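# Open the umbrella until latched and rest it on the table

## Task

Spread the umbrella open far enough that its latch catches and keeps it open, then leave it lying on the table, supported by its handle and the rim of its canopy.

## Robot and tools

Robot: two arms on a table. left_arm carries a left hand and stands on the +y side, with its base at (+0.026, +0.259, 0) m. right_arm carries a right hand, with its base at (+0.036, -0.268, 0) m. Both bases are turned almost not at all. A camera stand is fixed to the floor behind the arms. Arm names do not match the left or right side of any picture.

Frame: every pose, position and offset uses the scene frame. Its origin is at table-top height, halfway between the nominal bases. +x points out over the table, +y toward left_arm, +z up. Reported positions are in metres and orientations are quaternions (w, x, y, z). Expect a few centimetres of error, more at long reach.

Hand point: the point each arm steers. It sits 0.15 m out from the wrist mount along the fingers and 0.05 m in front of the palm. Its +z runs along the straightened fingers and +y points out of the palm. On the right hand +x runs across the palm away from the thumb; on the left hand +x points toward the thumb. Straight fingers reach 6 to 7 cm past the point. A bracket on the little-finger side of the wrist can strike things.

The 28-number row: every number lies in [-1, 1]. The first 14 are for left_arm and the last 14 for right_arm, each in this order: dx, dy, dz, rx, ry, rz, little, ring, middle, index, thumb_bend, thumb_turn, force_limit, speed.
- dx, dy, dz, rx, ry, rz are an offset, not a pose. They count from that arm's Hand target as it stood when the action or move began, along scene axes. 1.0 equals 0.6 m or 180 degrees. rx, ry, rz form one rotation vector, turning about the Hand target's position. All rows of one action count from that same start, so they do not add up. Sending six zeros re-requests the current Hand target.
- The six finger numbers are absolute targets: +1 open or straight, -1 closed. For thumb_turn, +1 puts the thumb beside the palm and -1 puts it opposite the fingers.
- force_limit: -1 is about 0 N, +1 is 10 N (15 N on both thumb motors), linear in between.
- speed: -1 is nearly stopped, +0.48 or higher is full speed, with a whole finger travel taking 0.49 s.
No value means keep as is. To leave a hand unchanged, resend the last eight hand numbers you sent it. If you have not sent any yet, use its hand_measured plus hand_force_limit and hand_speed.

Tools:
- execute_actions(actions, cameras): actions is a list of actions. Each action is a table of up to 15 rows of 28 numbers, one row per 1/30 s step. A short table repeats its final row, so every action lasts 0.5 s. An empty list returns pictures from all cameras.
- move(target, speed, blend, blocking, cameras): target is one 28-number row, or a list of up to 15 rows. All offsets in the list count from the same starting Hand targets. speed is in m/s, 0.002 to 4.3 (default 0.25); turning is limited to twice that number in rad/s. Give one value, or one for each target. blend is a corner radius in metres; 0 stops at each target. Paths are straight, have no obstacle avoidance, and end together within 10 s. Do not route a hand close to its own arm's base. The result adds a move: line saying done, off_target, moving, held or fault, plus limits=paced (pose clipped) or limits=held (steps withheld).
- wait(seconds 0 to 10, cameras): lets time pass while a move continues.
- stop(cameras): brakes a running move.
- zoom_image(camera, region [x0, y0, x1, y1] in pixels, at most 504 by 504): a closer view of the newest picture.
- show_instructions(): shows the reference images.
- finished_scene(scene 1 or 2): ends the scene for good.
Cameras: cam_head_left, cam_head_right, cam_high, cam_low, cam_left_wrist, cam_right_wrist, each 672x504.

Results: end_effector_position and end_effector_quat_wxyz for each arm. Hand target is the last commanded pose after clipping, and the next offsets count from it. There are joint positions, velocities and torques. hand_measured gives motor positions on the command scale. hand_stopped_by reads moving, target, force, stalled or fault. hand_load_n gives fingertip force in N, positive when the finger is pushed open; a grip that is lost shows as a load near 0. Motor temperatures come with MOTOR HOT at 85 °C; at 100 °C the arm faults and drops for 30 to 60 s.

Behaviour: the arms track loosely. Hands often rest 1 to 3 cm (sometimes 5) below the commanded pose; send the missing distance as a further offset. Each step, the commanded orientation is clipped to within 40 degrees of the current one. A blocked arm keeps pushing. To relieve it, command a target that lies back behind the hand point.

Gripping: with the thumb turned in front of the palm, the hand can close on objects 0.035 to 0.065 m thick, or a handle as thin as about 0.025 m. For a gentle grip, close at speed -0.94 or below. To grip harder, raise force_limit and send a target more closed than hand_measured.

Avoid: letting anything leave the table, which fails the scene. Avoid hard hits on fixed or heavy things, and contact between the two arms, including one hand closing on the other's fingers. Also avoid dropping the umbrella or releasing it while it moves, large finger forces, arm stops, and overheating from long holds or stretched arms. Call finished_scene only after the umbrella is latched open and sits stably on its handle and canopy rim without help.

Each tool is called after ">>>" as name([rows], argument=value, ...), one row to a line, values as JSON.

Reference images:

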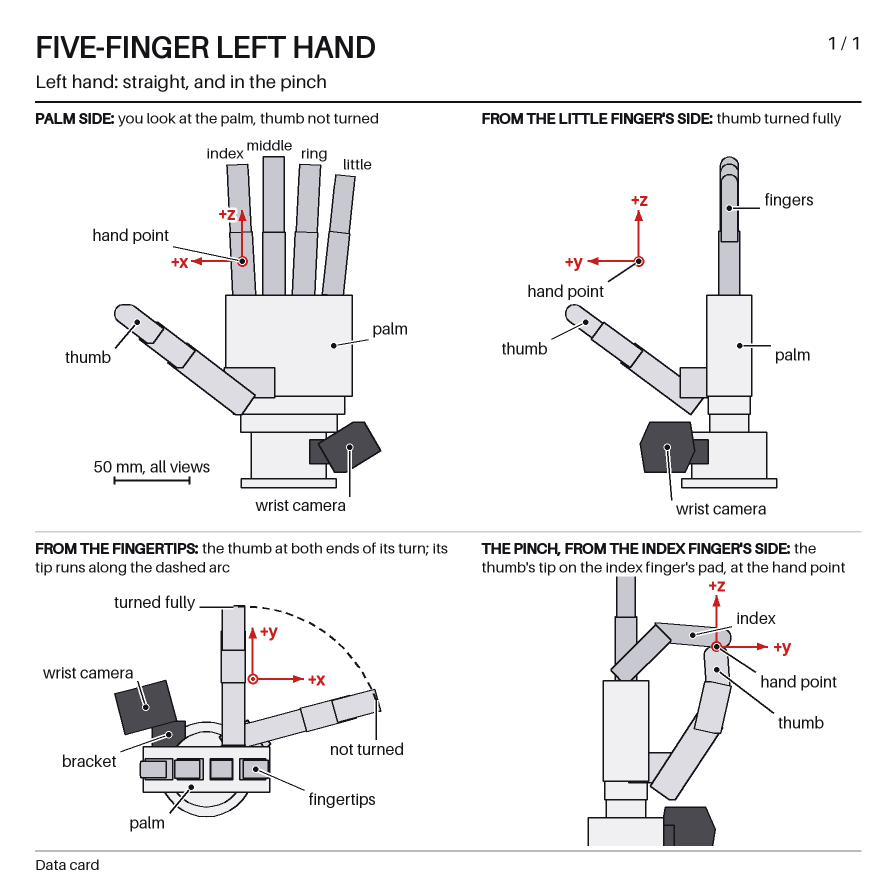

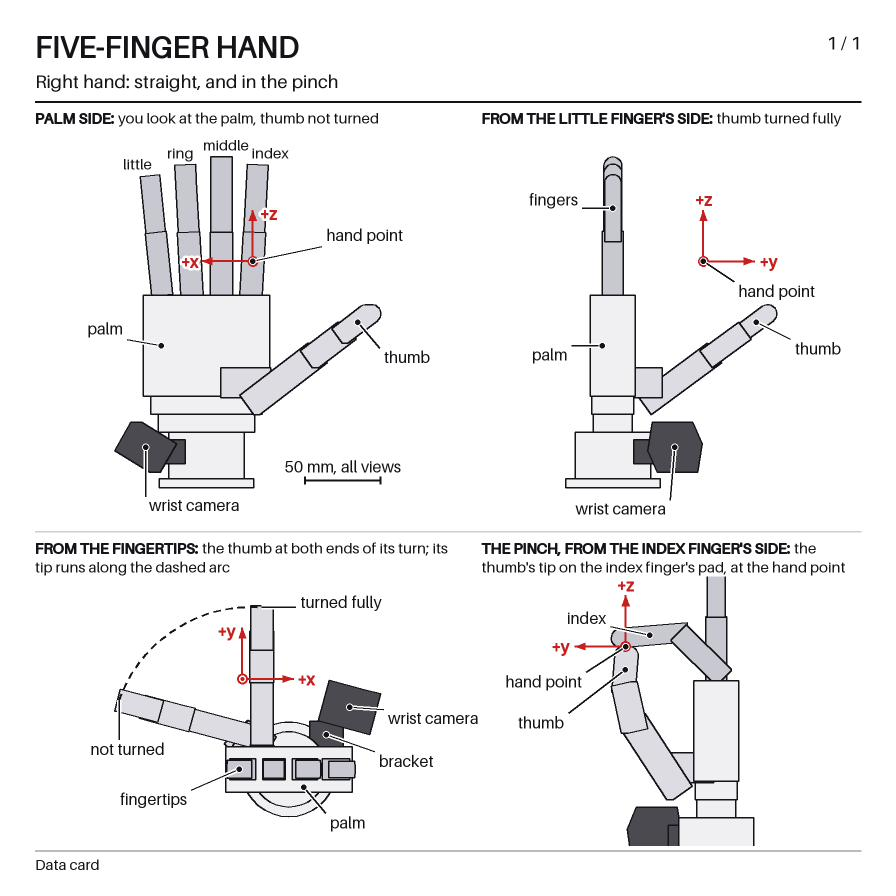

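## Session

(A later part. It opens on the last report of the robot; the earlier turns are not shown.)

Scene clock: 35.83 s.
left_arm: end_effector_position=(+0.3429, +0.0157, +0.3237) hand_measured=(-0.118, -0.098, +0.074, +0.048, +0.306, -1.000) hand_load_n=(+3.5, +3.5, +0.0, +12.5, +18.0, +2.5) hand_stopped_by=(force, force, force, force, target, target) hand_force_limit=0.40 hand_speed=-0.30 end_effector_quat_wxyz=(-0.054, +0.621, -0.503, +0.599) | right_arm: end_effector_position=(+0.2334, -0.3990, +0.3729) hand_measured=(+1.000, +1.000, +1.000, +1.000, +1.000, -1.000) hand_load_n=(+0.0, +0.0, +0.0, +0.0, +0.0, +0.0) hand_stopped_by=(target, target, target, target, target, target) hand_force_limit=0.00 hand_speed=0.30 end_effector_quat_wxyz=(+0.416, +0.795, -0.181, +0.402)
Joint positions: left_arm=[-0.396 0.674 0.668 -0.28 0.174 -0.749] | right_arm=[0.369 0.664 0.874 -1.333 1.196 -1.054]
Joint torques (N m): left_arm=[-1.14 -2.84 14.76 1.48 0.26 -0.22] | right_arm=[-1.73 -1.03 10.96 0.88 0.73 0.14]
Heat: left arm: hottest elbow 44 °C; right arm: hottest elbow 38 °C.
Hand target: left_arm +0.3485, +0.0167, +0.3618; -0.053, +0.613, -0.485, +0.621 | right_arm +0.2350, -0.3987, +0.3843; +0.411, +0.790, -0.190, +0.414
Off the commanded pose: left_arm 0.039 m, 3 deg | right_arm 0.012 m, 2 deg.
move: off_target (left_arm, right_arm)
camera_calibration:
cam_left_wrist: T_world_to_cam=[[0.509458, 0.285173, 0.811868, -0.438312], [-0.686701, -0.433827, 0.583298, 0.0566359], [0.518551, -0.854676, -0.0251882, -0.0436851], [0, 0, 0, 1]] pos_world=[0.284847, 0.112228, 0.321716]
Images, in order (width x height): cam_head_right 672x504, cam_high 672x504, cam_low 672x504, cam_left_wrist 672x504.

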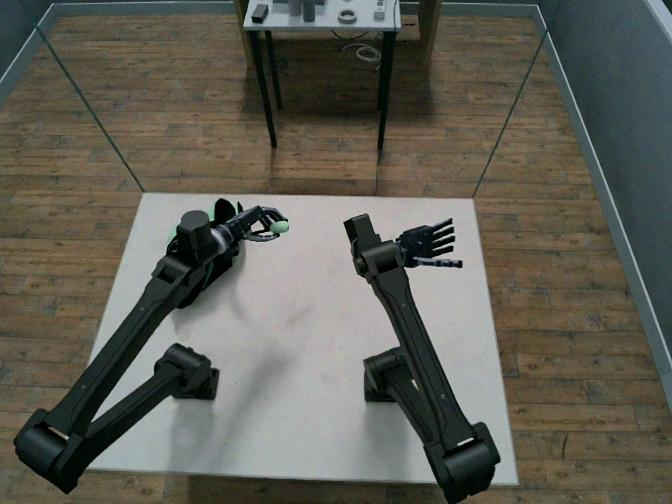

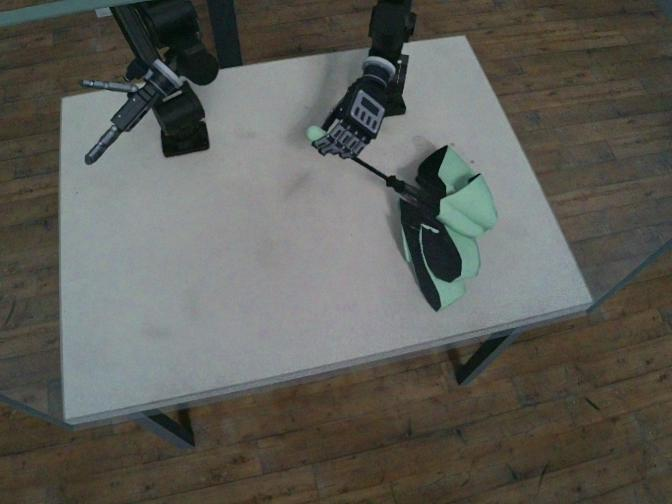

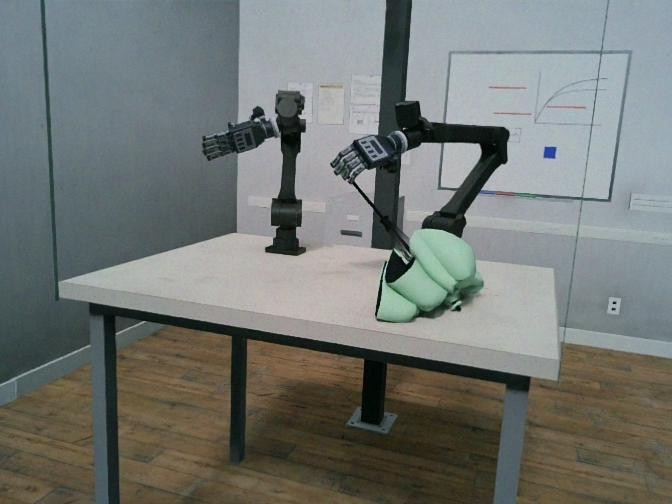

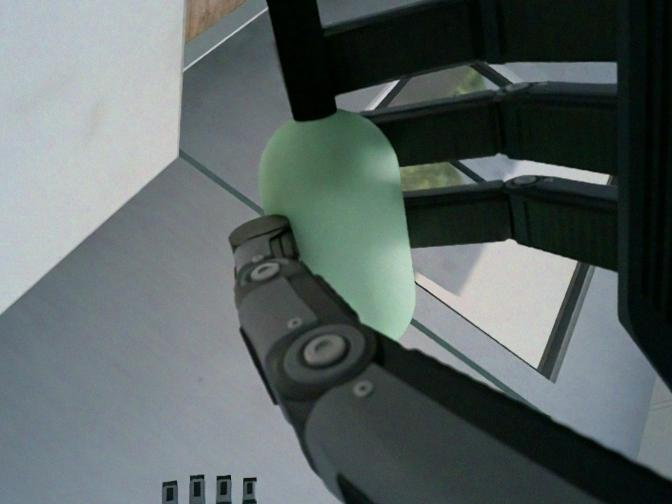

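>>> move(target=[0.14,0.17,0.33,-0.2146,0.1281,-0.1129,-1,-1,-1,-1,0.3,-1,0.4,-0.3,0,0,0,0,0,0,1,1,1,1,1,-1,0,0.3], speed=0.12, cameras=["cam_left_wrist", "cam_high", "cam_low", "cam_head_right"])

Scene clock: 41.23 s.
left_arm: end_effector_position=(+0.4308, +0.1139, +0.5328) hand_measured=(-0.118, -0.098, +0.074, +0.048, +0.306, -1.000) hand_load_n=(+3.0, +1.0, -0.5, +13.5, +15.0, -0.5) hand_stopped_by=(force, force, force, force, target, target) hand_force_limit=0.40 hand_speed=-0.30 end_effector_quat_wxyz=(+0.363, +0.628, -0.348, +0.594) | right_arm: end_effector_position=(+0.2334, -0.3990, +0.3729) hand_measured=(+1.000, +1.000, +1.000, +1.000, +1.000, -1.000) hand_load_n=(+0.0, +0.0, -0.5, +0.0, +0.0, +0.5) hand_stopped_by=(target, target, target, target, target, target) hand_force_limit=0.00 hand_speed=0.30 end_effector_quat_wxyz=(+0.416, +0.795, -0.181, +0.402)
Joint positions: left_arm=[0.163 1.093 1.129 -0.119 1.202 -1.536] | right_arm=[0.369 0.664 0.874 -1.333 1.196 -1.054]
Joint torques (N m): left_arm=[-0.85 -6.3 13.86 2.48 0.15 -0.3] | right_arm=[-1.73 -1.26 10.95 0.88 0.73 0.14]
Heat: left arm: hottest elbow 46 °C; right arm: hottest elbow 39 °C.
Hand target: left_arm +0.4326, +0.1187, +0.5596; +0.353, +0.612, -0.354, +0.612 | right_arm +0.2350, -0.3987, +0.3843; +0.411, +0.790, -0.190, +0.414
Off the commanded pose: left_arm 0.027 m, 3 deg | right_arm 0.012 m, 2 deg.
move: off_target (left_arm, right_arm)
camera_calibration:
cam_left_wrist: T_world_to_cam=[[0.867044, 0.453435, 0.206475, -0.531432], [-0.370074, 0.308645, 0.876232, -0.33948], [0.333587, -0.836143, 0.435414, -0.167909], [0, 0, 0, 1]] pos_world=[0.391154, 0.205353, 0.4803]
Images, in order (width x height): cam_head_right 672x504, cam_high 672x504, cam_low 672x504, cam_left_wrist 672x504.

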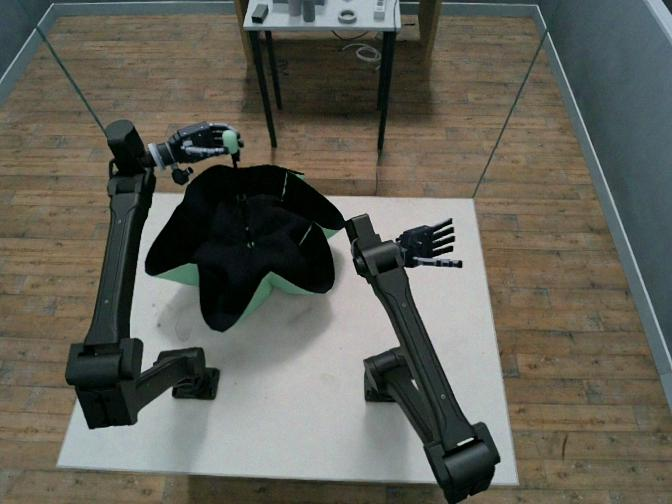

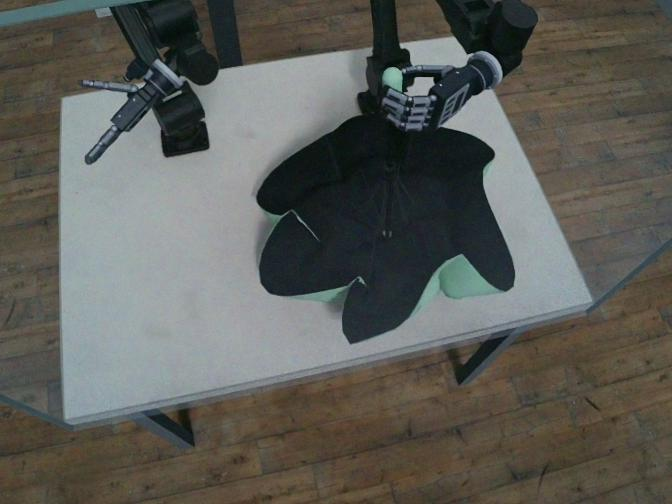

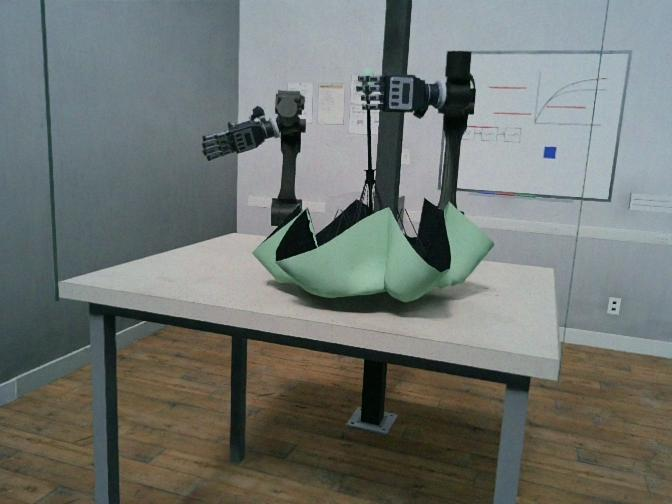

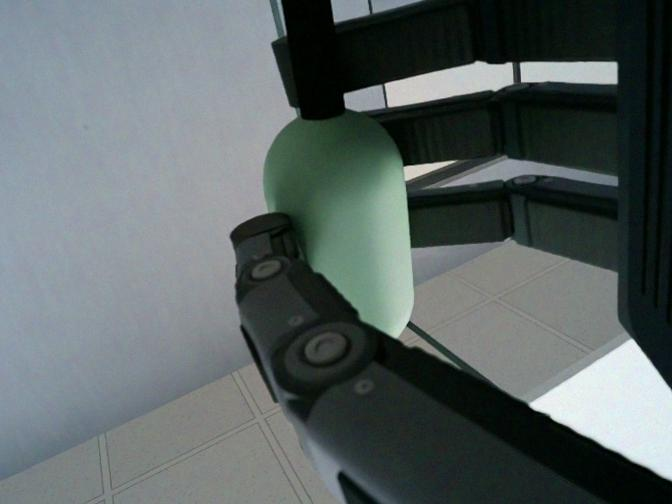

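>>> move(target=[-0.05,-0.15,0,0,0,0,-1,-1,-1,-1,0.3,-1,0.4,-0.3,0.158,0.131,0.06,0.5505,-0.3775,0.0868,1,1,1,1,1,-1,0,0.3], speed=0.25, cameras=["cam_high", "cam_low", "cam_head_right"])

Scene clock: 47.70 s.
left_arm: end_effector_position=(+0.4137, +0.0334, +0.5465) hand_measured=(-0.118, -0.098, +0.074, +0.048, +0.306, -1.000) hand_load_n=(+3.0, +1.0, +0.0, +13.5, +15.0, +0.0) hand_stopped_by=(force, force, force, force, target, target) hand_force_limit=0.40 hand_speed=-0.30 end_effector_quat_wxyz=(+0.346, +0.621, -0.352, +0.609) | right_arm: end_effector_position=(+0.3300, -0.3188, +0.4143) hand_measured=(+1.000, +1.000, +1.000, +1.000, +1.000, -1.000) hand_load_n=(+0.0, +0.0, +0.0, +0.0, +0.0, +0.0) hand_stopped_by=(target, target, target, target, target, target) hand_force_limit=0.00 hand_speed=0.30 end_effector_quat_wxyz=(+0.496, -0.506, +0.507, -0.491)
Joint positions: left_arm=[-0.065 1.033 1.116 -0.119 0.952 -1.543] | right_arm=[-0.686 0.409 0.78 -0.405 -0.683 -0.017]
Joint torques (N m): left_arm=[-2.84 -6.95 10.44 1.65 -0.03 -0.26] | right_arm=[-2.73 0.62 8.75 2.99 -0.13 0.27]
Motor temperatures (°C): left_arm=[32 33 47 29 30 28] | right_arm=[28 32 40 29 28 29]
Heat: left arm: hottest elbow 47 °C; right arm: hottest elbow 40 °C.
Hand target: left_arm +0.4026, +0.0287, +0.5597; +0.353, +0.612, -0.354, +0.612 | right_arm +0.3298, -0.3200, +0.4203; +0.500, -0.500, +0.500, -0.500
Off the commanded pose: left_arm 0.018 m, 1 deg | right_arm 0.006 m, 2 deg.
move: off_target (left_arm)
Images, in order (width x height): cam_head_right 672x504, cam_high 672x504, cam_low 672x504.

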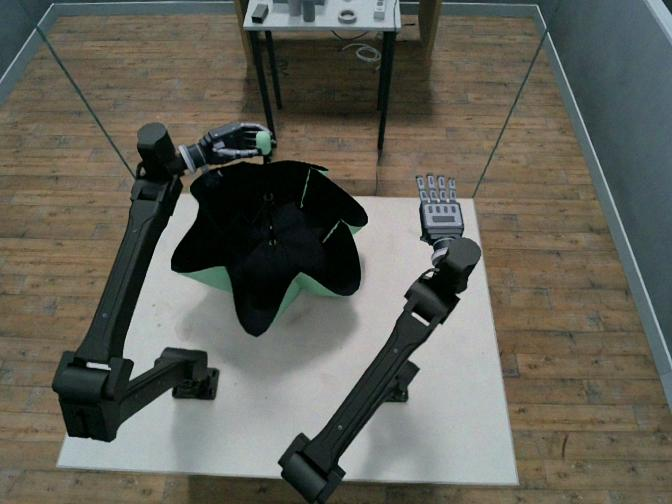

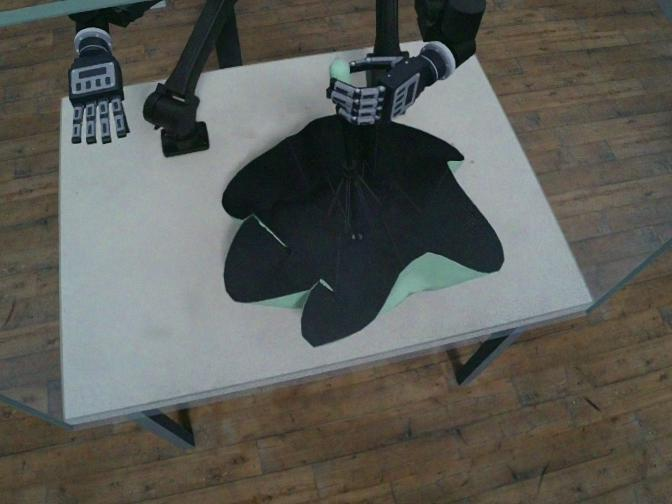

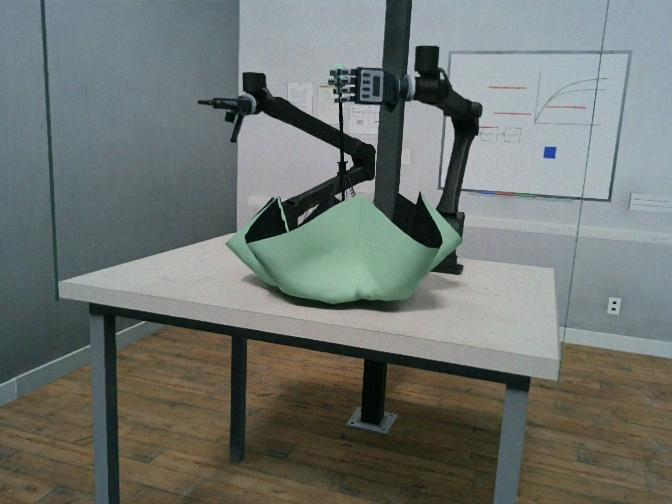

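>>> move(target=[0,0,0,0,0,0,-1,-1,-1,-1,0.3,-1,0.4,-0.3,0.05,0.3,-0.01,0.426,0.3126,0.3126,1,1,1,1,1,-1,0,0.3], speed=0.25, cameras=["cam_high", "cam_low", "cam_head_right", "cam_right_wrist"])

Scene clock: 54.17 s.
left_arm: end_effector_position=(+0.4137, +0.0334, +0.5466) hand_measured=(-0.118, -0.098, +0.074, +0.048, +0.306, -1.000) hand_load_n=(+3.0, +1.0, +0.0, +13.5, +15.0, +0.0) hand_stopped_by=(force, force, force, force, target, target) hand_force_limit=0.40 hand_speed=-0.30 end_effector_quat_wxyz=(+0.346, +0.622, -0.352, +0.608) | right_arm: end_effector_position=(+0.3636, -0.1436, +0.4111) hand_measured=(+1.000, +1.000, +1.000, +1.000, +1.000, -1.000) hand_load_n=(+0.0, +0.0, +0.0, +0.0, +0.0, +0.0) hand_stopped_by=(target, target, target, target, target, target) hand_force_limit=0.00 hand_speed=0.30 end_effector_quat_wxyz=(+0.549, -0.430, +0.581, +0.420)
Joint positions: left_arm=[-0.065 1.033 1.116 -0.119 0.952 -1.545] | right_arm=[-0.243 1.099 0.943 -0.611 -1.508 0.821]
Joint torques (N m): left_arm=[-2.9 -7.41 10.15 1.62 -0.06 -0.3] | right_arm=[-1.2 -8.23 8.44 1.84 -0.58 0.33]
Heat: left arm: hottest elbow 47 °C; right arm: hottest elbow 41 °C.
Hand target: left_arm +0.4026, +0.0287, +0.5597; +0.353, +0.612, -0.354, +0.612 | right_arm +0.3598, -0.1401, +0.4142; +0.570, -0.418, +0.570, +0.418
Off the commanded pose: left_arm 0.018 m, 1 deg | right_arm 0.006 m, 3 deg.
move: off_target (left_arm, right_arm)
camera_calibration:
cam_right_wrist: T_world_to_cam=[[-0.932701, 0.246476, -0.263285, 0.481649], [-0.347794, -0.421509, 0.837478, -0.284493], [0.0954408, 0.872685, 0.478865, 0.00253008], [0, 0, 0, 1]] pos_world=[0.350048, -0.240839, 0.363856]
Images, in order (width x height): cam_head_right 672x504, cam_high 672x504, cam_low 672x504, cam_right_wrist 672x504.

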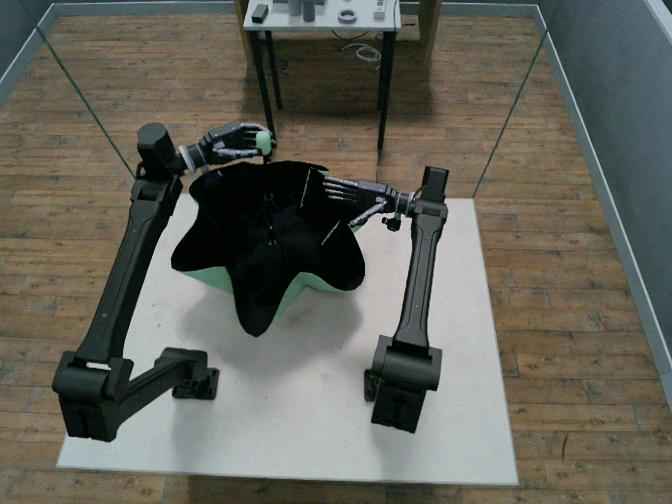

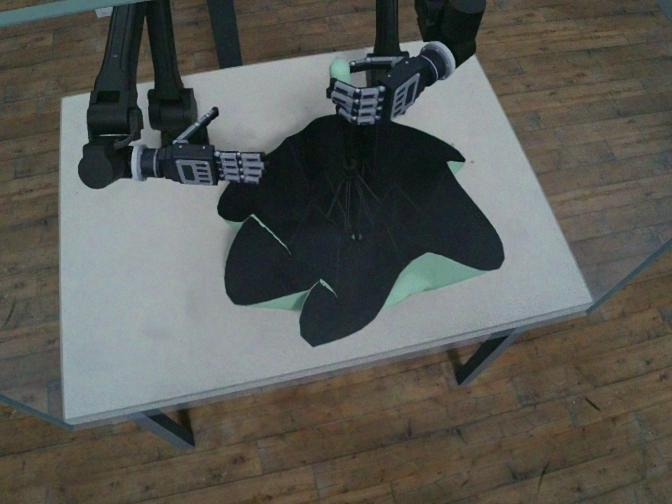

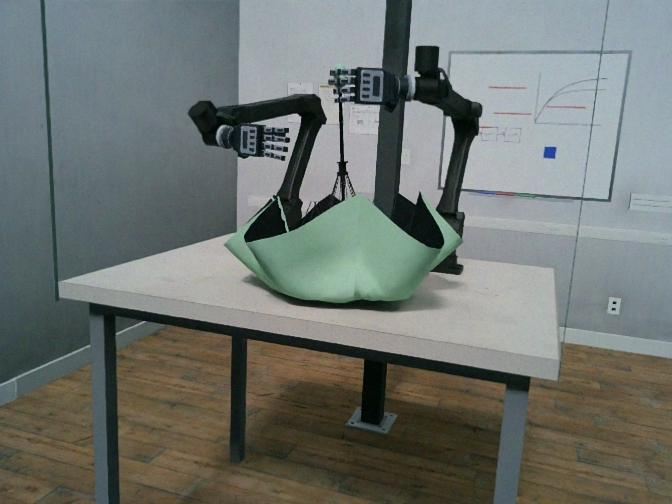

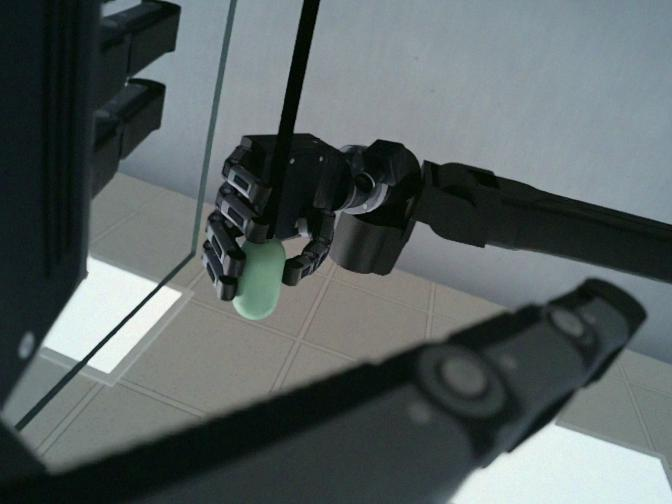

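>>> move(target=[0,0,0,0,0,0,-1,-1,-1,-1,0.3,-1,0.4,-0.3,0.043,0.213,0,0,0,0,1,1,1,1,1,-1,0,0.3], speed=0.15, cameras=["cam_high", "cam_right_wrist"])

Scene clock: 57.07 s.
left_arm: end_effector_position=(+0.4137, +0.0334, +0.5466) hand_measured=(-0.118, -0.098, +0.074, +0.048, +0.306, -1.000) hand_load_n=(+3.0, +1.0, +0.0, +13.5, +15.0, +0.0) hand_stopped_by=(force, force, force, force, target, target) hand_force_limit=0.40 hand_speed=-0.30 end_effector_quat_wxyz=(+0.346, +0.622, -0.352, +0.608) | right_arm: end_effector_position=(+0.3869, -0.0153, +0.4148) hand_measured=(+1.000, +1.000, +1.000, +1.000, +1.000, -1.000) hand_load_n=(+0.0, +0.0, +0.0, +0.0, +0.0, +0.0) hand_stopped_by=(target, target, target, target, target, target) hand_force_limit=0.00 hand_speed=0.30 end_effector_quat_wxyz=(+0.570, -0.418, +0.575, +0.413)
Joint positions: left_arm=[-0.065 1.033 1.116 -0.119 0.952 -1.545] | right_arm=[0.133 1.105 0.808 0.276 -1.115 1.551]
Joint torques (N m): left_arm=[-2.67 -6.48 10.32 1.76 -0.1 -0.28] | right_arm=[-1.08 -6.83 8.59 2.52 0.02 0.34]
Heat: left arm: hottest elbow 47 °C; right arm: hottest elbow 41 °C.
Hand target: left_arm +0.4026, +0.0287, +0.5597; +0.353, +0.612, -0.354, +0.612 | right_arm +0.3857, -0.0124, +0.4143; +0.570, -0.418, +0.570, +0.418
Off the commanded pose: left_arm 0.018 m, 1 deg | right_arm 0.003 m, 1 deg.
move: off_target (left_arm)
camera_calibration:
cam_right_wrist: T_world_to_cam=[[-0.916914, 0.284693, -0.279677, 0.473992], [-0.383211, -0.432388, 0.816205, -0.20304], [0.111439, 0.855564, 0.50556, -0.130833], [0, 0, 0, 1]] pos_world=[0.371382, -0.110798, 0.36443]
Images, in order (width x height): cam_high 672x504, cam_right_wrist 672x504.

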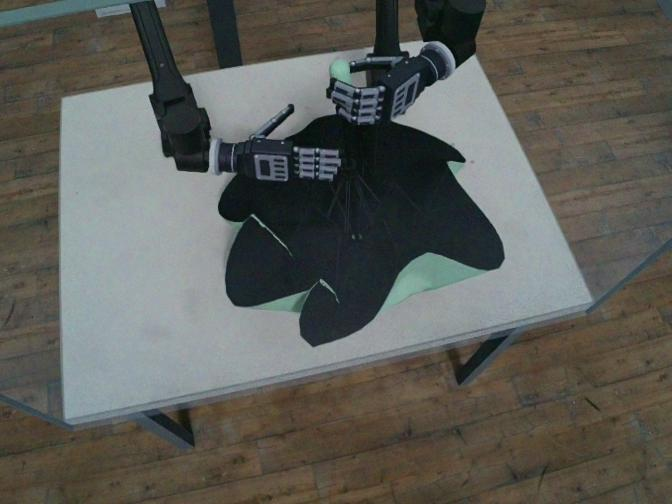

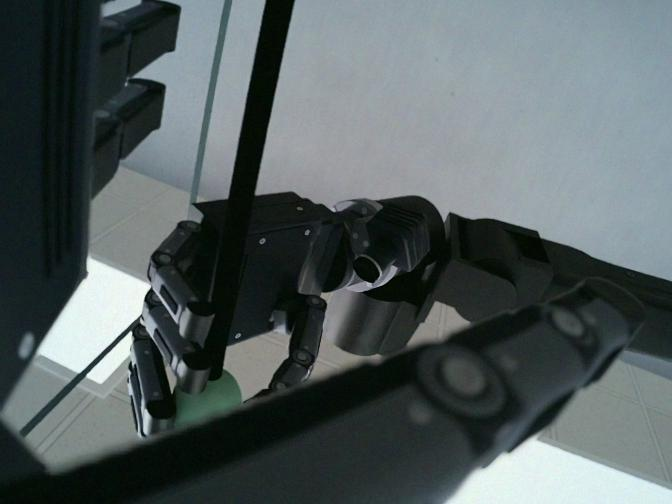

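>>> zoom_image(camera="cam_right_wrist", region=[180, 0, 330, 112])

Scaled by 3.360.

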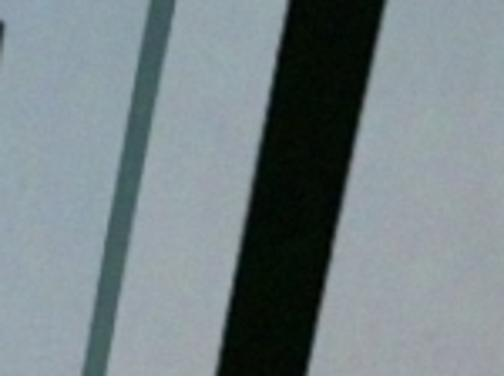

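>>> move(target=[0,0,0,0,0,0,-1,-1,-1,-1,0.3,-1,0.4,-0.3,0.023,0.152,-0.005,0,0,0,1,1,1,1,1,-1,0,0.3], speed=0.1, cameras=["cam_high", "cam_low", "cam_right_wrist"])

Scene clock: 59.27 s.
left_arm: end_effector_position=(+0.4113, +0.0329, +0.5461) hand_measured=(-0.118, -0.098, +0.074, +0.048, +0.306, -1.000) hand_load_n=(+1.5, +0.5, +0.0, +14.5, +15.5, +1.5) hand_stopped_by=(force, force, force, force, target, target) hand_force_limit=0.40 hand_speed=-0.30 end_effector_quat_wxyz=(+0.352, +0.622, -0.351, +0.605) | right_arm: end_effector_position=(+0.3962, +0.0696, +0.3772) hand_measured=(+1.000, +1.000, +1.000, +1.000, +1.000, -1.000) hand_load_n=(+0.0, +0.0, +0.0, +0.5, +0.0, +0.0) hand_stopped_by=(target, target, target, target, target, target) hand_force_limit=0.00 hand_speed=0.30 end_effector_quat_wxyz=(+0.549, -0.410, +0.598, +0.416)
Joint positions: left_arm=[-0.066 1.03 1.112 -0.119 0.961 -1.554] | right_arm=[0.353 1.214 0.813 0.317 -0.887 1.554]
Joint torques (N m): left_arm=[-2.84 -7.59 10.66 1.89 -0.04 -0.2] | right_arm=[-0.5 -8.64 13.87 2.66 -0.12 0.34]
Heat: left arm: hottest elbow 47 °C; right arm: hottest elbow 41 °C.
Hand target: left_arm +0.4024, +0.0287, +0.5599; +0.353, +0.612, -0.354, +0.613 | right_arm +0.3996, +0.0788, +0.4111; +0.570, -0.418, +0.571, +0.418
Off the commanded pose: left_arm 0.017 m, 1 deg | right_arm 0.036 m, 4 deg.
move: off_target (left_arm, right_arm)
camera_calibration:
cam_right_wrist: T_world_to_cam=[[-0.929773, 0.285781, -0.232059, 0.434822], [-0.337141, -0.407854, 0.848523, -0.164195], [0.147845, 0.867171, 0.47556, -0.189393], [0, 0, 0, 1]] pos_world=[0.37693, -0.0269953, 0.330296]
Images, in order (width x height): cam_high 672x504, cam_low 672x504, cam_right_wrist 672x504.

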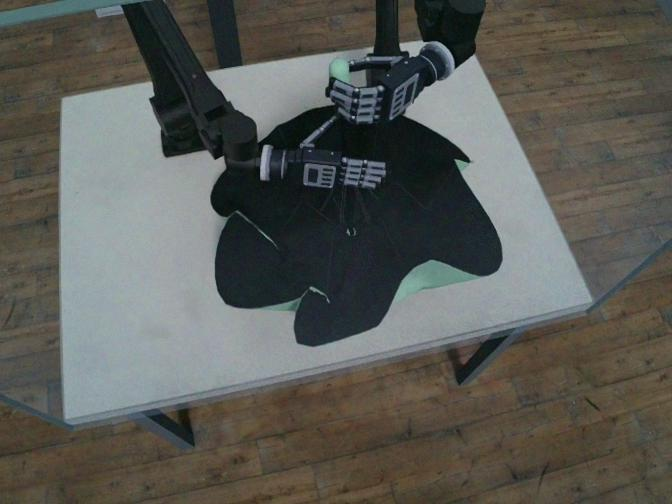

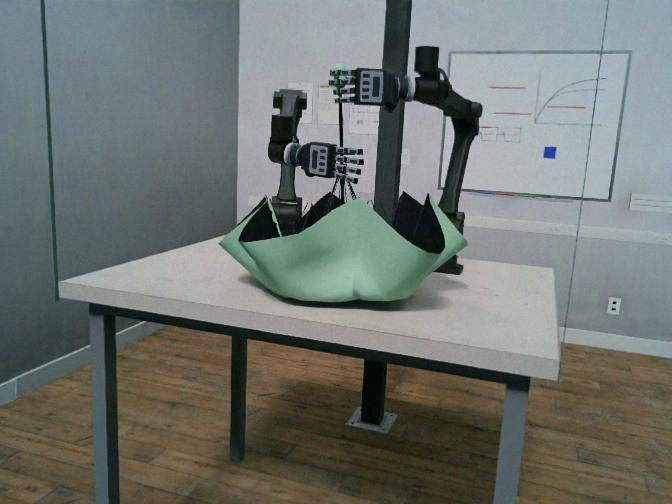

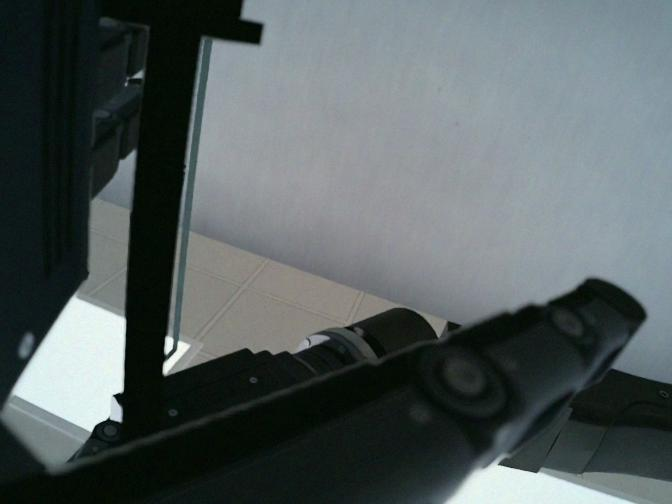

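>>> move(target=[0,0,0,0,0,0,-1,-1,-1,-1,0.3,-1,0.4,-0.3,0.0,-0.01,0.09,0,0,0,1,1,1,1,1,-1,0,0.3], speed=0.1, cameras=["cam_high", "cam_low", "cam_right_wrist"])

Scene clock: 61.00 s.
left_arm: end_effector_position=(+0.4131, +0.0333, +0.5461) hand_measured=(-0.118, -0.098, +0.074, +0.048, +0.306, -1.000) hand_load_n=(+3.0, +1.5, +0.0, +13.5, +16.0, +0.5) hand_stopped_by=(force, force, force, force, target, target) hand_force_limit=0.40 hand_speed=-0.30 end_effector_quat_wxyz=(+0.349, +0.624, -0.349, +0.606) | right_arm: end_effector_position=(+0.3970, +0.0707, +0.4307) hand_measured=(+1.000, +1.000, +1.000, +1.000, +1.000, -1.000) hand_load_n=(+0.0, +0.0, +0.0, -0.5, +0.0, -0.5) hand_stopped_by=(target, target, target, target, target, target) hand_force_limit=0.00 hand_speed=0.30 end_effector_quat_wxyz=(+0.554, -0.414, +0.589, +0.418)
Joint positions: left_arm=[-0.066 1.03 1.112 -0.119 0.952 -1.554] | right_arm=[0.353 1.175 0.92 0.196 -0.898 1.559]
Joint torques (N m): left_arm=[-3.31 -7.47 10.76 1.63 -0.02 -0.24] | right_arm=[-1.55 -9.35 14.46 1.16 -0.18 0.29]
Heat: left arm: hottest elbow 47 °C; right arm: hottest elbow 41 °C.
Hand target: left_arm +0.4025, +0.0287, +0.5599; +0.353, +0.612, -0.354, +0.613 | right_arm +0.3995, +0.0728, +0.4652; +0.570, -0.418, +0.570, +0.418
Off the commanded pose: left_arm 0.018 m, 2 deg | right_arm 0.035 m, 3 deg.
move: off_target (left_arm, right_arm)
camera_calibration:
cam_right_wrist: T_world_to_cam=[[-0.928542, 0.278549, -0.245399, 0.453483], [-0.3476, -0.42031, 0.838161, -0.199391], [0.130325, 0.863568, 0.487099, -0.21374], [0, 0, 0, 1]] pos_world=[0.379626, -0.0255439, 0.382519]
Images, in order (width x height): cam_high 672x504, cam_low 672x504, cam_right_wrist 672x504.

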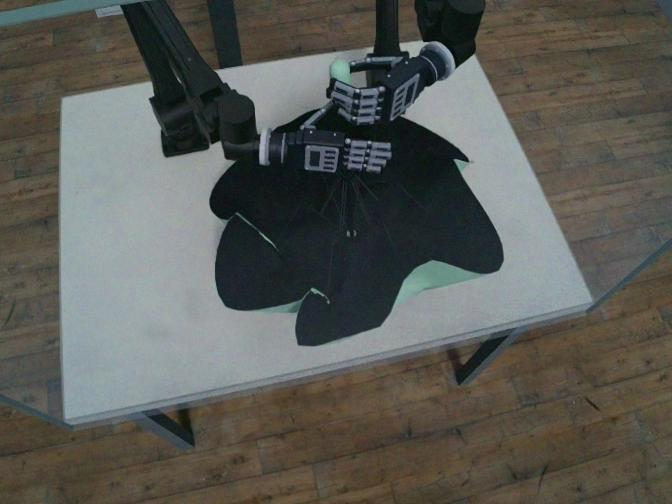

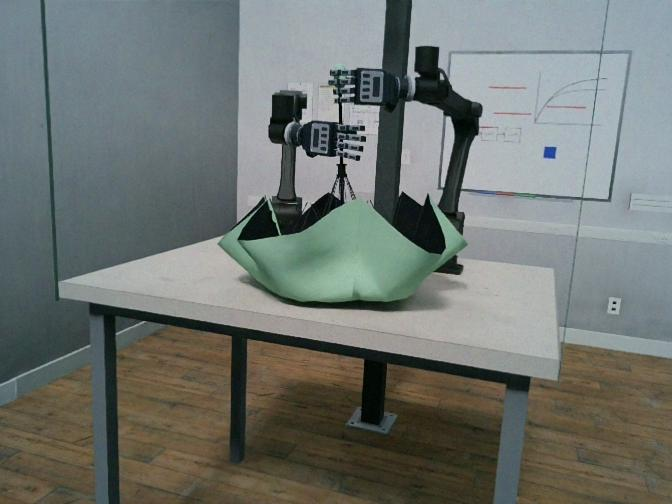

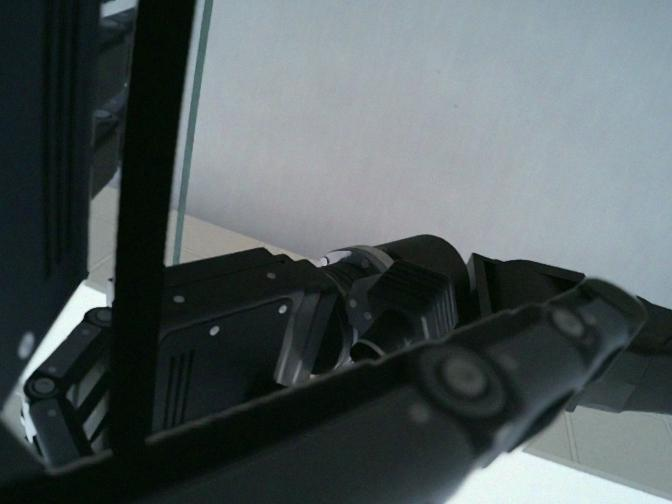

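>>> execute_actions([
  [[0,0,0,0,0,0,-1,-1,-1,-1,0.3,-1,0.4,-0.3,0,0,0,0,0,0,1,1,1,1,-0.8,-1,0.2,0.2]],
  [[0,0,0,0,0,0,-1,-1,-1,-1,0.3,-1,0.4,-0.3,0,0,0,0,0,0,-1,-1,1,1,-0.8,-1,0.2,0.2]],
  [[0,0,0,0,0,0,-1,-1,-1,-1,0.3,-1,0.4,-0.3,0,0,0,0,0,0,-1,-1,1,1,-0.8,-1,0.2,0.2]],
  [[0,0,0,0,0,0,-1,-1,-1,-1,0.3,-1,0.4,-0.3,0,0,0,0,0,0,-1,-1,1,1,-0.8,-1,0.2,0.2]],
], cameras=["cam_right_wrist", "cam_low"])

Scene clock: 63.53 s.
left_arm: end_effector_position=(+0.4106, +0.0315, +0.5465) hand_measured=(-0.118, -0.098, +0.074, +0.048, +0.306, -1.000) hand_load_n=(+3.0, +1.5, +0.0, +13.5, +16.0, +0.5) hand_stopped_by=(force, force, force, force, target, target) hand_force_limit=0.40 hand_speed=-0.30 end_effector_quat_wxyz=(+0.354, +0.622, -0.351, +0.604) | right_arm: end_effector_position=(+0.3966, +0.0707, +0.4307) hand_measured=(-1.000, -1.000, +1.000, +1.000, -0.800, -1.000) hand_load_n=(+0.0, +0.0, +0.0, +0.0, +0.0, +0.0) hand_stopped_by=(target, target, target, target, target, target) hand_force_limit=0.20 hand_speed=0.20 end_effector_quat_wxyz=(+0.554, -0.414, +0.589, +0.419)
Joint positions: left_arm=[-0.07 1.03 1.112 -0.119 0.959 -1.557] | right_arm=[0.353 1.175 0.92 0.196 -0.899 1.559]
Joint torques (N m): left_arm=[-2.37 -7.24 10.63 1.83 -0.08 -0.21] | right_arm=[-1.61 -9.23 14.45 1.2 -0.13 0.28]
Heat: left arm: hottest elbow 47 °C; right arm: hottest elbow 42 °C.
Hand target: left_arm +0.4026, +0.0287, +0.5598; +0.353, +0.612, -0.354, +0.612 | right_arm +0.3995, +0.0728, +0.4652; +0.570, -0.418, +0.570, +0.418
Off the commanded pose: left_arm 0.016 m, 2 deg | right_arm 0.035 m, 3 deg.
Step readings (end_effector_position of left_arm | right_arm):
0: (+0.4131, +0.0333, +0.5461) | (+0.3970, +0.0707, +0.4307)
1: (+0.4131, +0.0333, +0.5461) | (+0.3970, +0.0707, +0.4307)
2: (+0.4131, +0.0333, +0.5461) | (+0.3970, +0.0707, +0.4307)
4: (+0.4131, +0.0333, +0.5461) | (+0.3970, +0.0707, +0.4307)
8: (+0.4131, +0.0333, +0.5461) | (+0.3970, +0.0707, +0.4307)
15: (+0.4131, +0.0333, +0.5461) | (+0.3970, +0.0707, +0.4307)
16: (+0.4131, +0.0333, +0.5461) | (+0.3970, +0.0707, +0.4307)
17: (+0.4131, +0.0333, +0.5461) | (+0.3970, +0.0707, +0.4307)
19: (+0.4131, +0.0333, +0.5461) | (+0.3970, +0.0707, +0.4307)
23: (+0.4131, +0.0333, +0.5461) | (+0.3970, +0.0707, +0.4307)
30: (+0.4125, +0.0332, +0.5462) | (+0.3970, +0.0707, +0.4307)
31: (+0.4112, +0.0327, +0.5462) | (+0.3966, +0.0707, +0.4307)
32: (+0.4111, +0.0326, +0.5462) | (+0.3970, +0.0707, +0.4307)
34: (+0.4116, +0.0328, +0.5464) | (+0.3966, +0.0707, +0.4307)
38: (+0.4103, +0.0315, +0.5465) | (+0.3966, +0.0707, +0.4307)
45: (+0.4106, +0.0315, +0.5465) | (+0.3966, +0.0707, +0.4307)
46: (+0.4106, +0.0315, +0.5465) | (+0.3966, +0.0707, +0.4307)
47: (+0.4106, +0.0315, +0.5465) | (+0.3966, +0.0707, +0.4307)
49: (+0.4106, +0.0315, +0.5465) | (+0.3966, +0.0707, +0.4307)
53: (+0.4106, +0.0315, +0.5465) | (+0.3966, +0.0707, +0.4307)
60: (+0.4106, +0.0315, +0.5465) | (+0.3966, +0.0707, +0.4307)
camera_calibration:
cam_right_wrist: T_world_to_cam=[[-0.928951, 0.277199, -0.245381, 0.453434], [-0.34699, -0.420935, 0.8381, -0.19973], [0.129031, 0.863698, 0.487213, -0.213175], [0, 0, 0, 1]] pos_world=[0.37942, -0.025646, 0.382519]
Images, in order (width x height): cam_low 672x504, cam_right_wrist 672x504.

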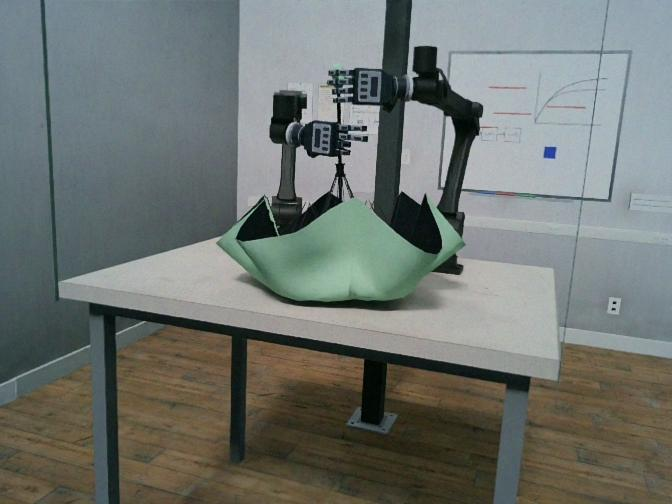

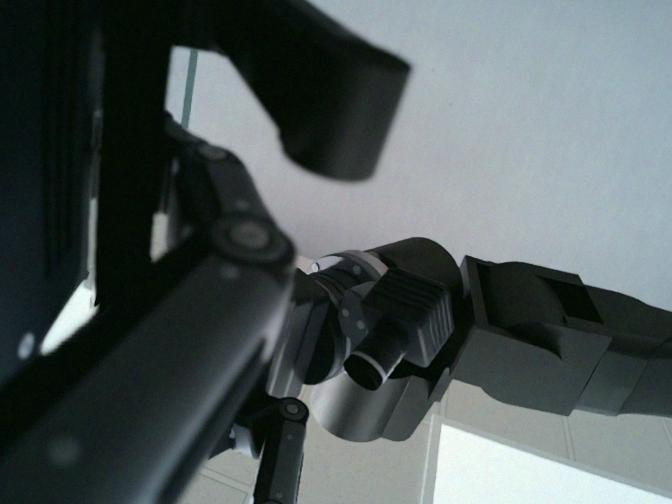

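>>> move(target=[-0.213,0.019,0.109,0.0292,-0.1092,-0.046,-1,-1,-1,-1,0.3,-1,0.4,-0.3,-0.161,-0.003,0.065,-0.0171,-0.1111,0.0268,-1,-1,1,1,-0.8,-1,0.2,0.2], speed=0.08, cameras=["cam_high", "cam_low", "cam_right_wrist", "cam_left_wrist", "cam_head_right"])

Scene clock: 68.57 s.
left_arm: end_effector_position=(+0.2856, +0.0324, +0.5937) hand_measured=(-0.118, -0.098, +0.074, +0.048, +0.306, -1.000) hand_load_n=(+6.5, +3.5, +0.0, +12.0, +15.0, -0.5) hand_stopped_by=(force, force, force, force, target, target) hand_force_limit=0.40 hand_speed=-0.30 end_effector_quat_wxyz=(+0.337, +0.514, -0.468, +0.635) | right_arm: end_effector_position=(+0.3033, +0.0724, +0.4732) hand_measured=(-1.000, -1.000, +1.000, +1.000, -0.800, -1.000) hand_load_n=(+1.0, +0.0, +0.0, +0.0, +0.5, +0.0) hand_stopped_by=(target, target, target, target, target, target) hand_force_limit=0.20 hand_speed=0.20 end_effector_quat_wxyz=(+0.608, -0.518, +0.479, +0.364)
Joint positions: left_arm=[-0.07 0.834 1.126 -0.211 1.14 -1.393] | right_arm=[0.43 0.981 0.92 0.067 -0.927 1.29]
Joint torques (N m): left_arm=[0.03 -4.19 14.42 1.09 0 0.12] | right_arm=[-1.96 -7.12 14.27 0.99 -0.03 0.01]
Heat: left arm: hottest elbow 49 °C; right arm: hottest elbow 44 °C.
Hand target: left_arm +0.2748, +0.0401, +0.6251; +0.303, +0.487, -0.480, +0.664 | right_arm +0.3028, +0.0711, +0.5043; +0.631, -0.523, +0.456, +0.348
Off the commanded pose: left_arm 0.034 m, 6 deg | right_arm 0.031 m, 4 deg.
move: off_target (left_arm, right_arm)
camera_calibration:
cam_left_wrist: T_world_to_cam=[[0.828393, 0.284846, 0.482315, -0.528514], [-0.55743, 0.334504, 0.759854, -0.299548], [0.0551051, -0.898315, 0.435883, -0.132939], [0, 0, 0, 1]] pos_world=[0.278166, 0.131325, 0.540469]
cam_right_wrist: T_world_to_cam=[[-0.826626, 0.164586, -0.538146, 0.49227], [-0.550337, -0.43619, 0.711947, -0.144538], [-0.117557, 0.884675, 0.451144, -0.13289], [0, 0, 0, 1]] pos_world=[0.311757, -0.0265026, 0.427769]
Images, in order (width x height): cam_head_right 672x504, cam_high 672x504, cam_low 672x504, cam_left_wrist 672x504, cam_right_wrist 672x504.

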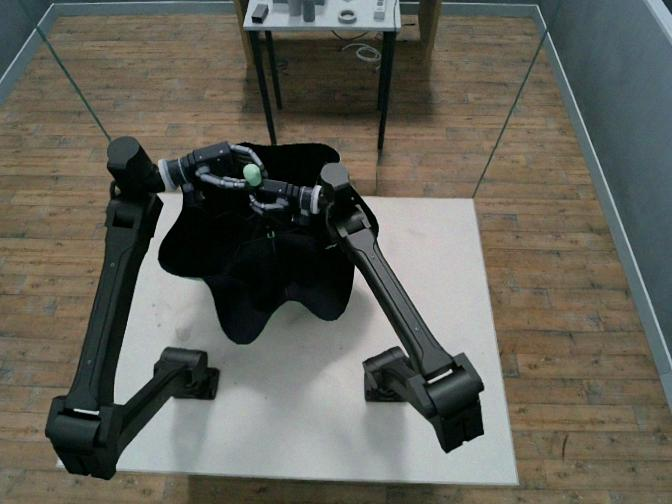

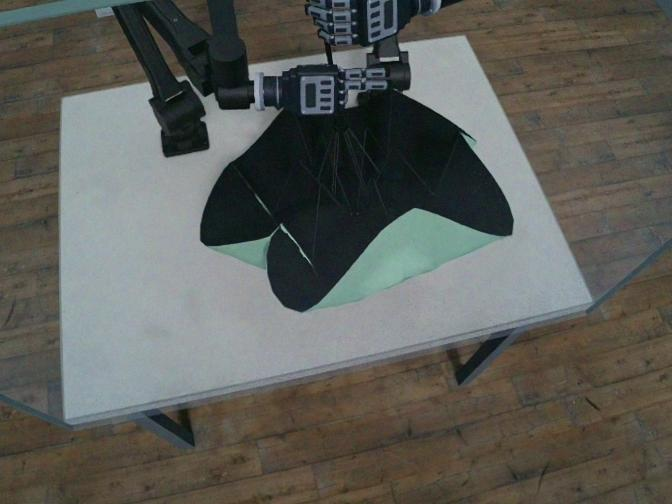

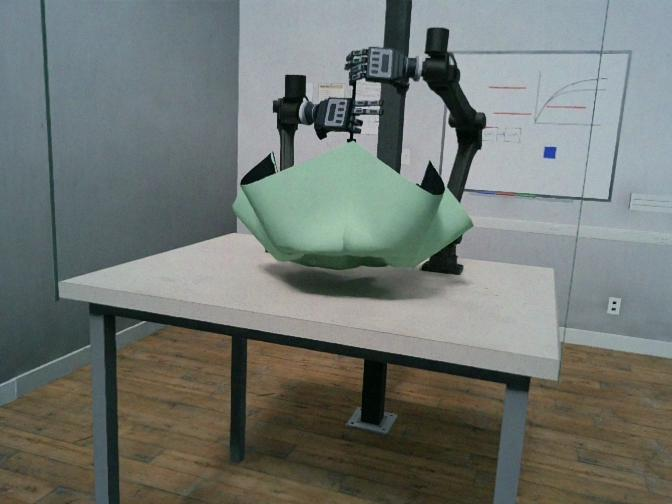

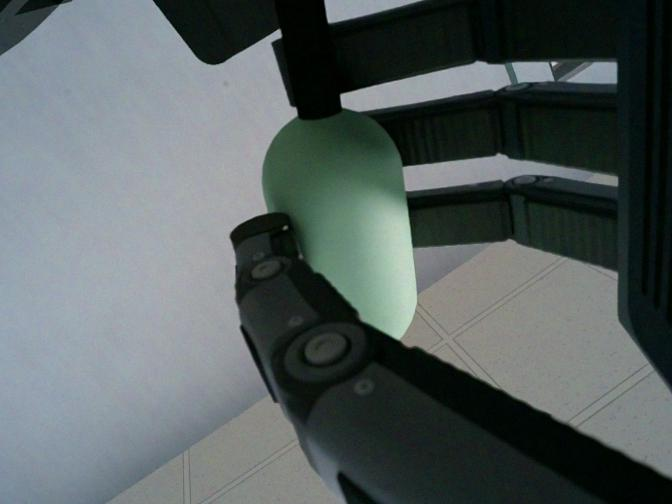

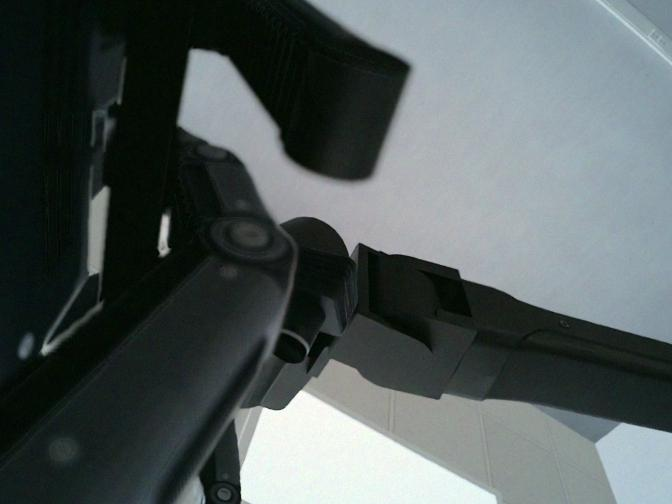

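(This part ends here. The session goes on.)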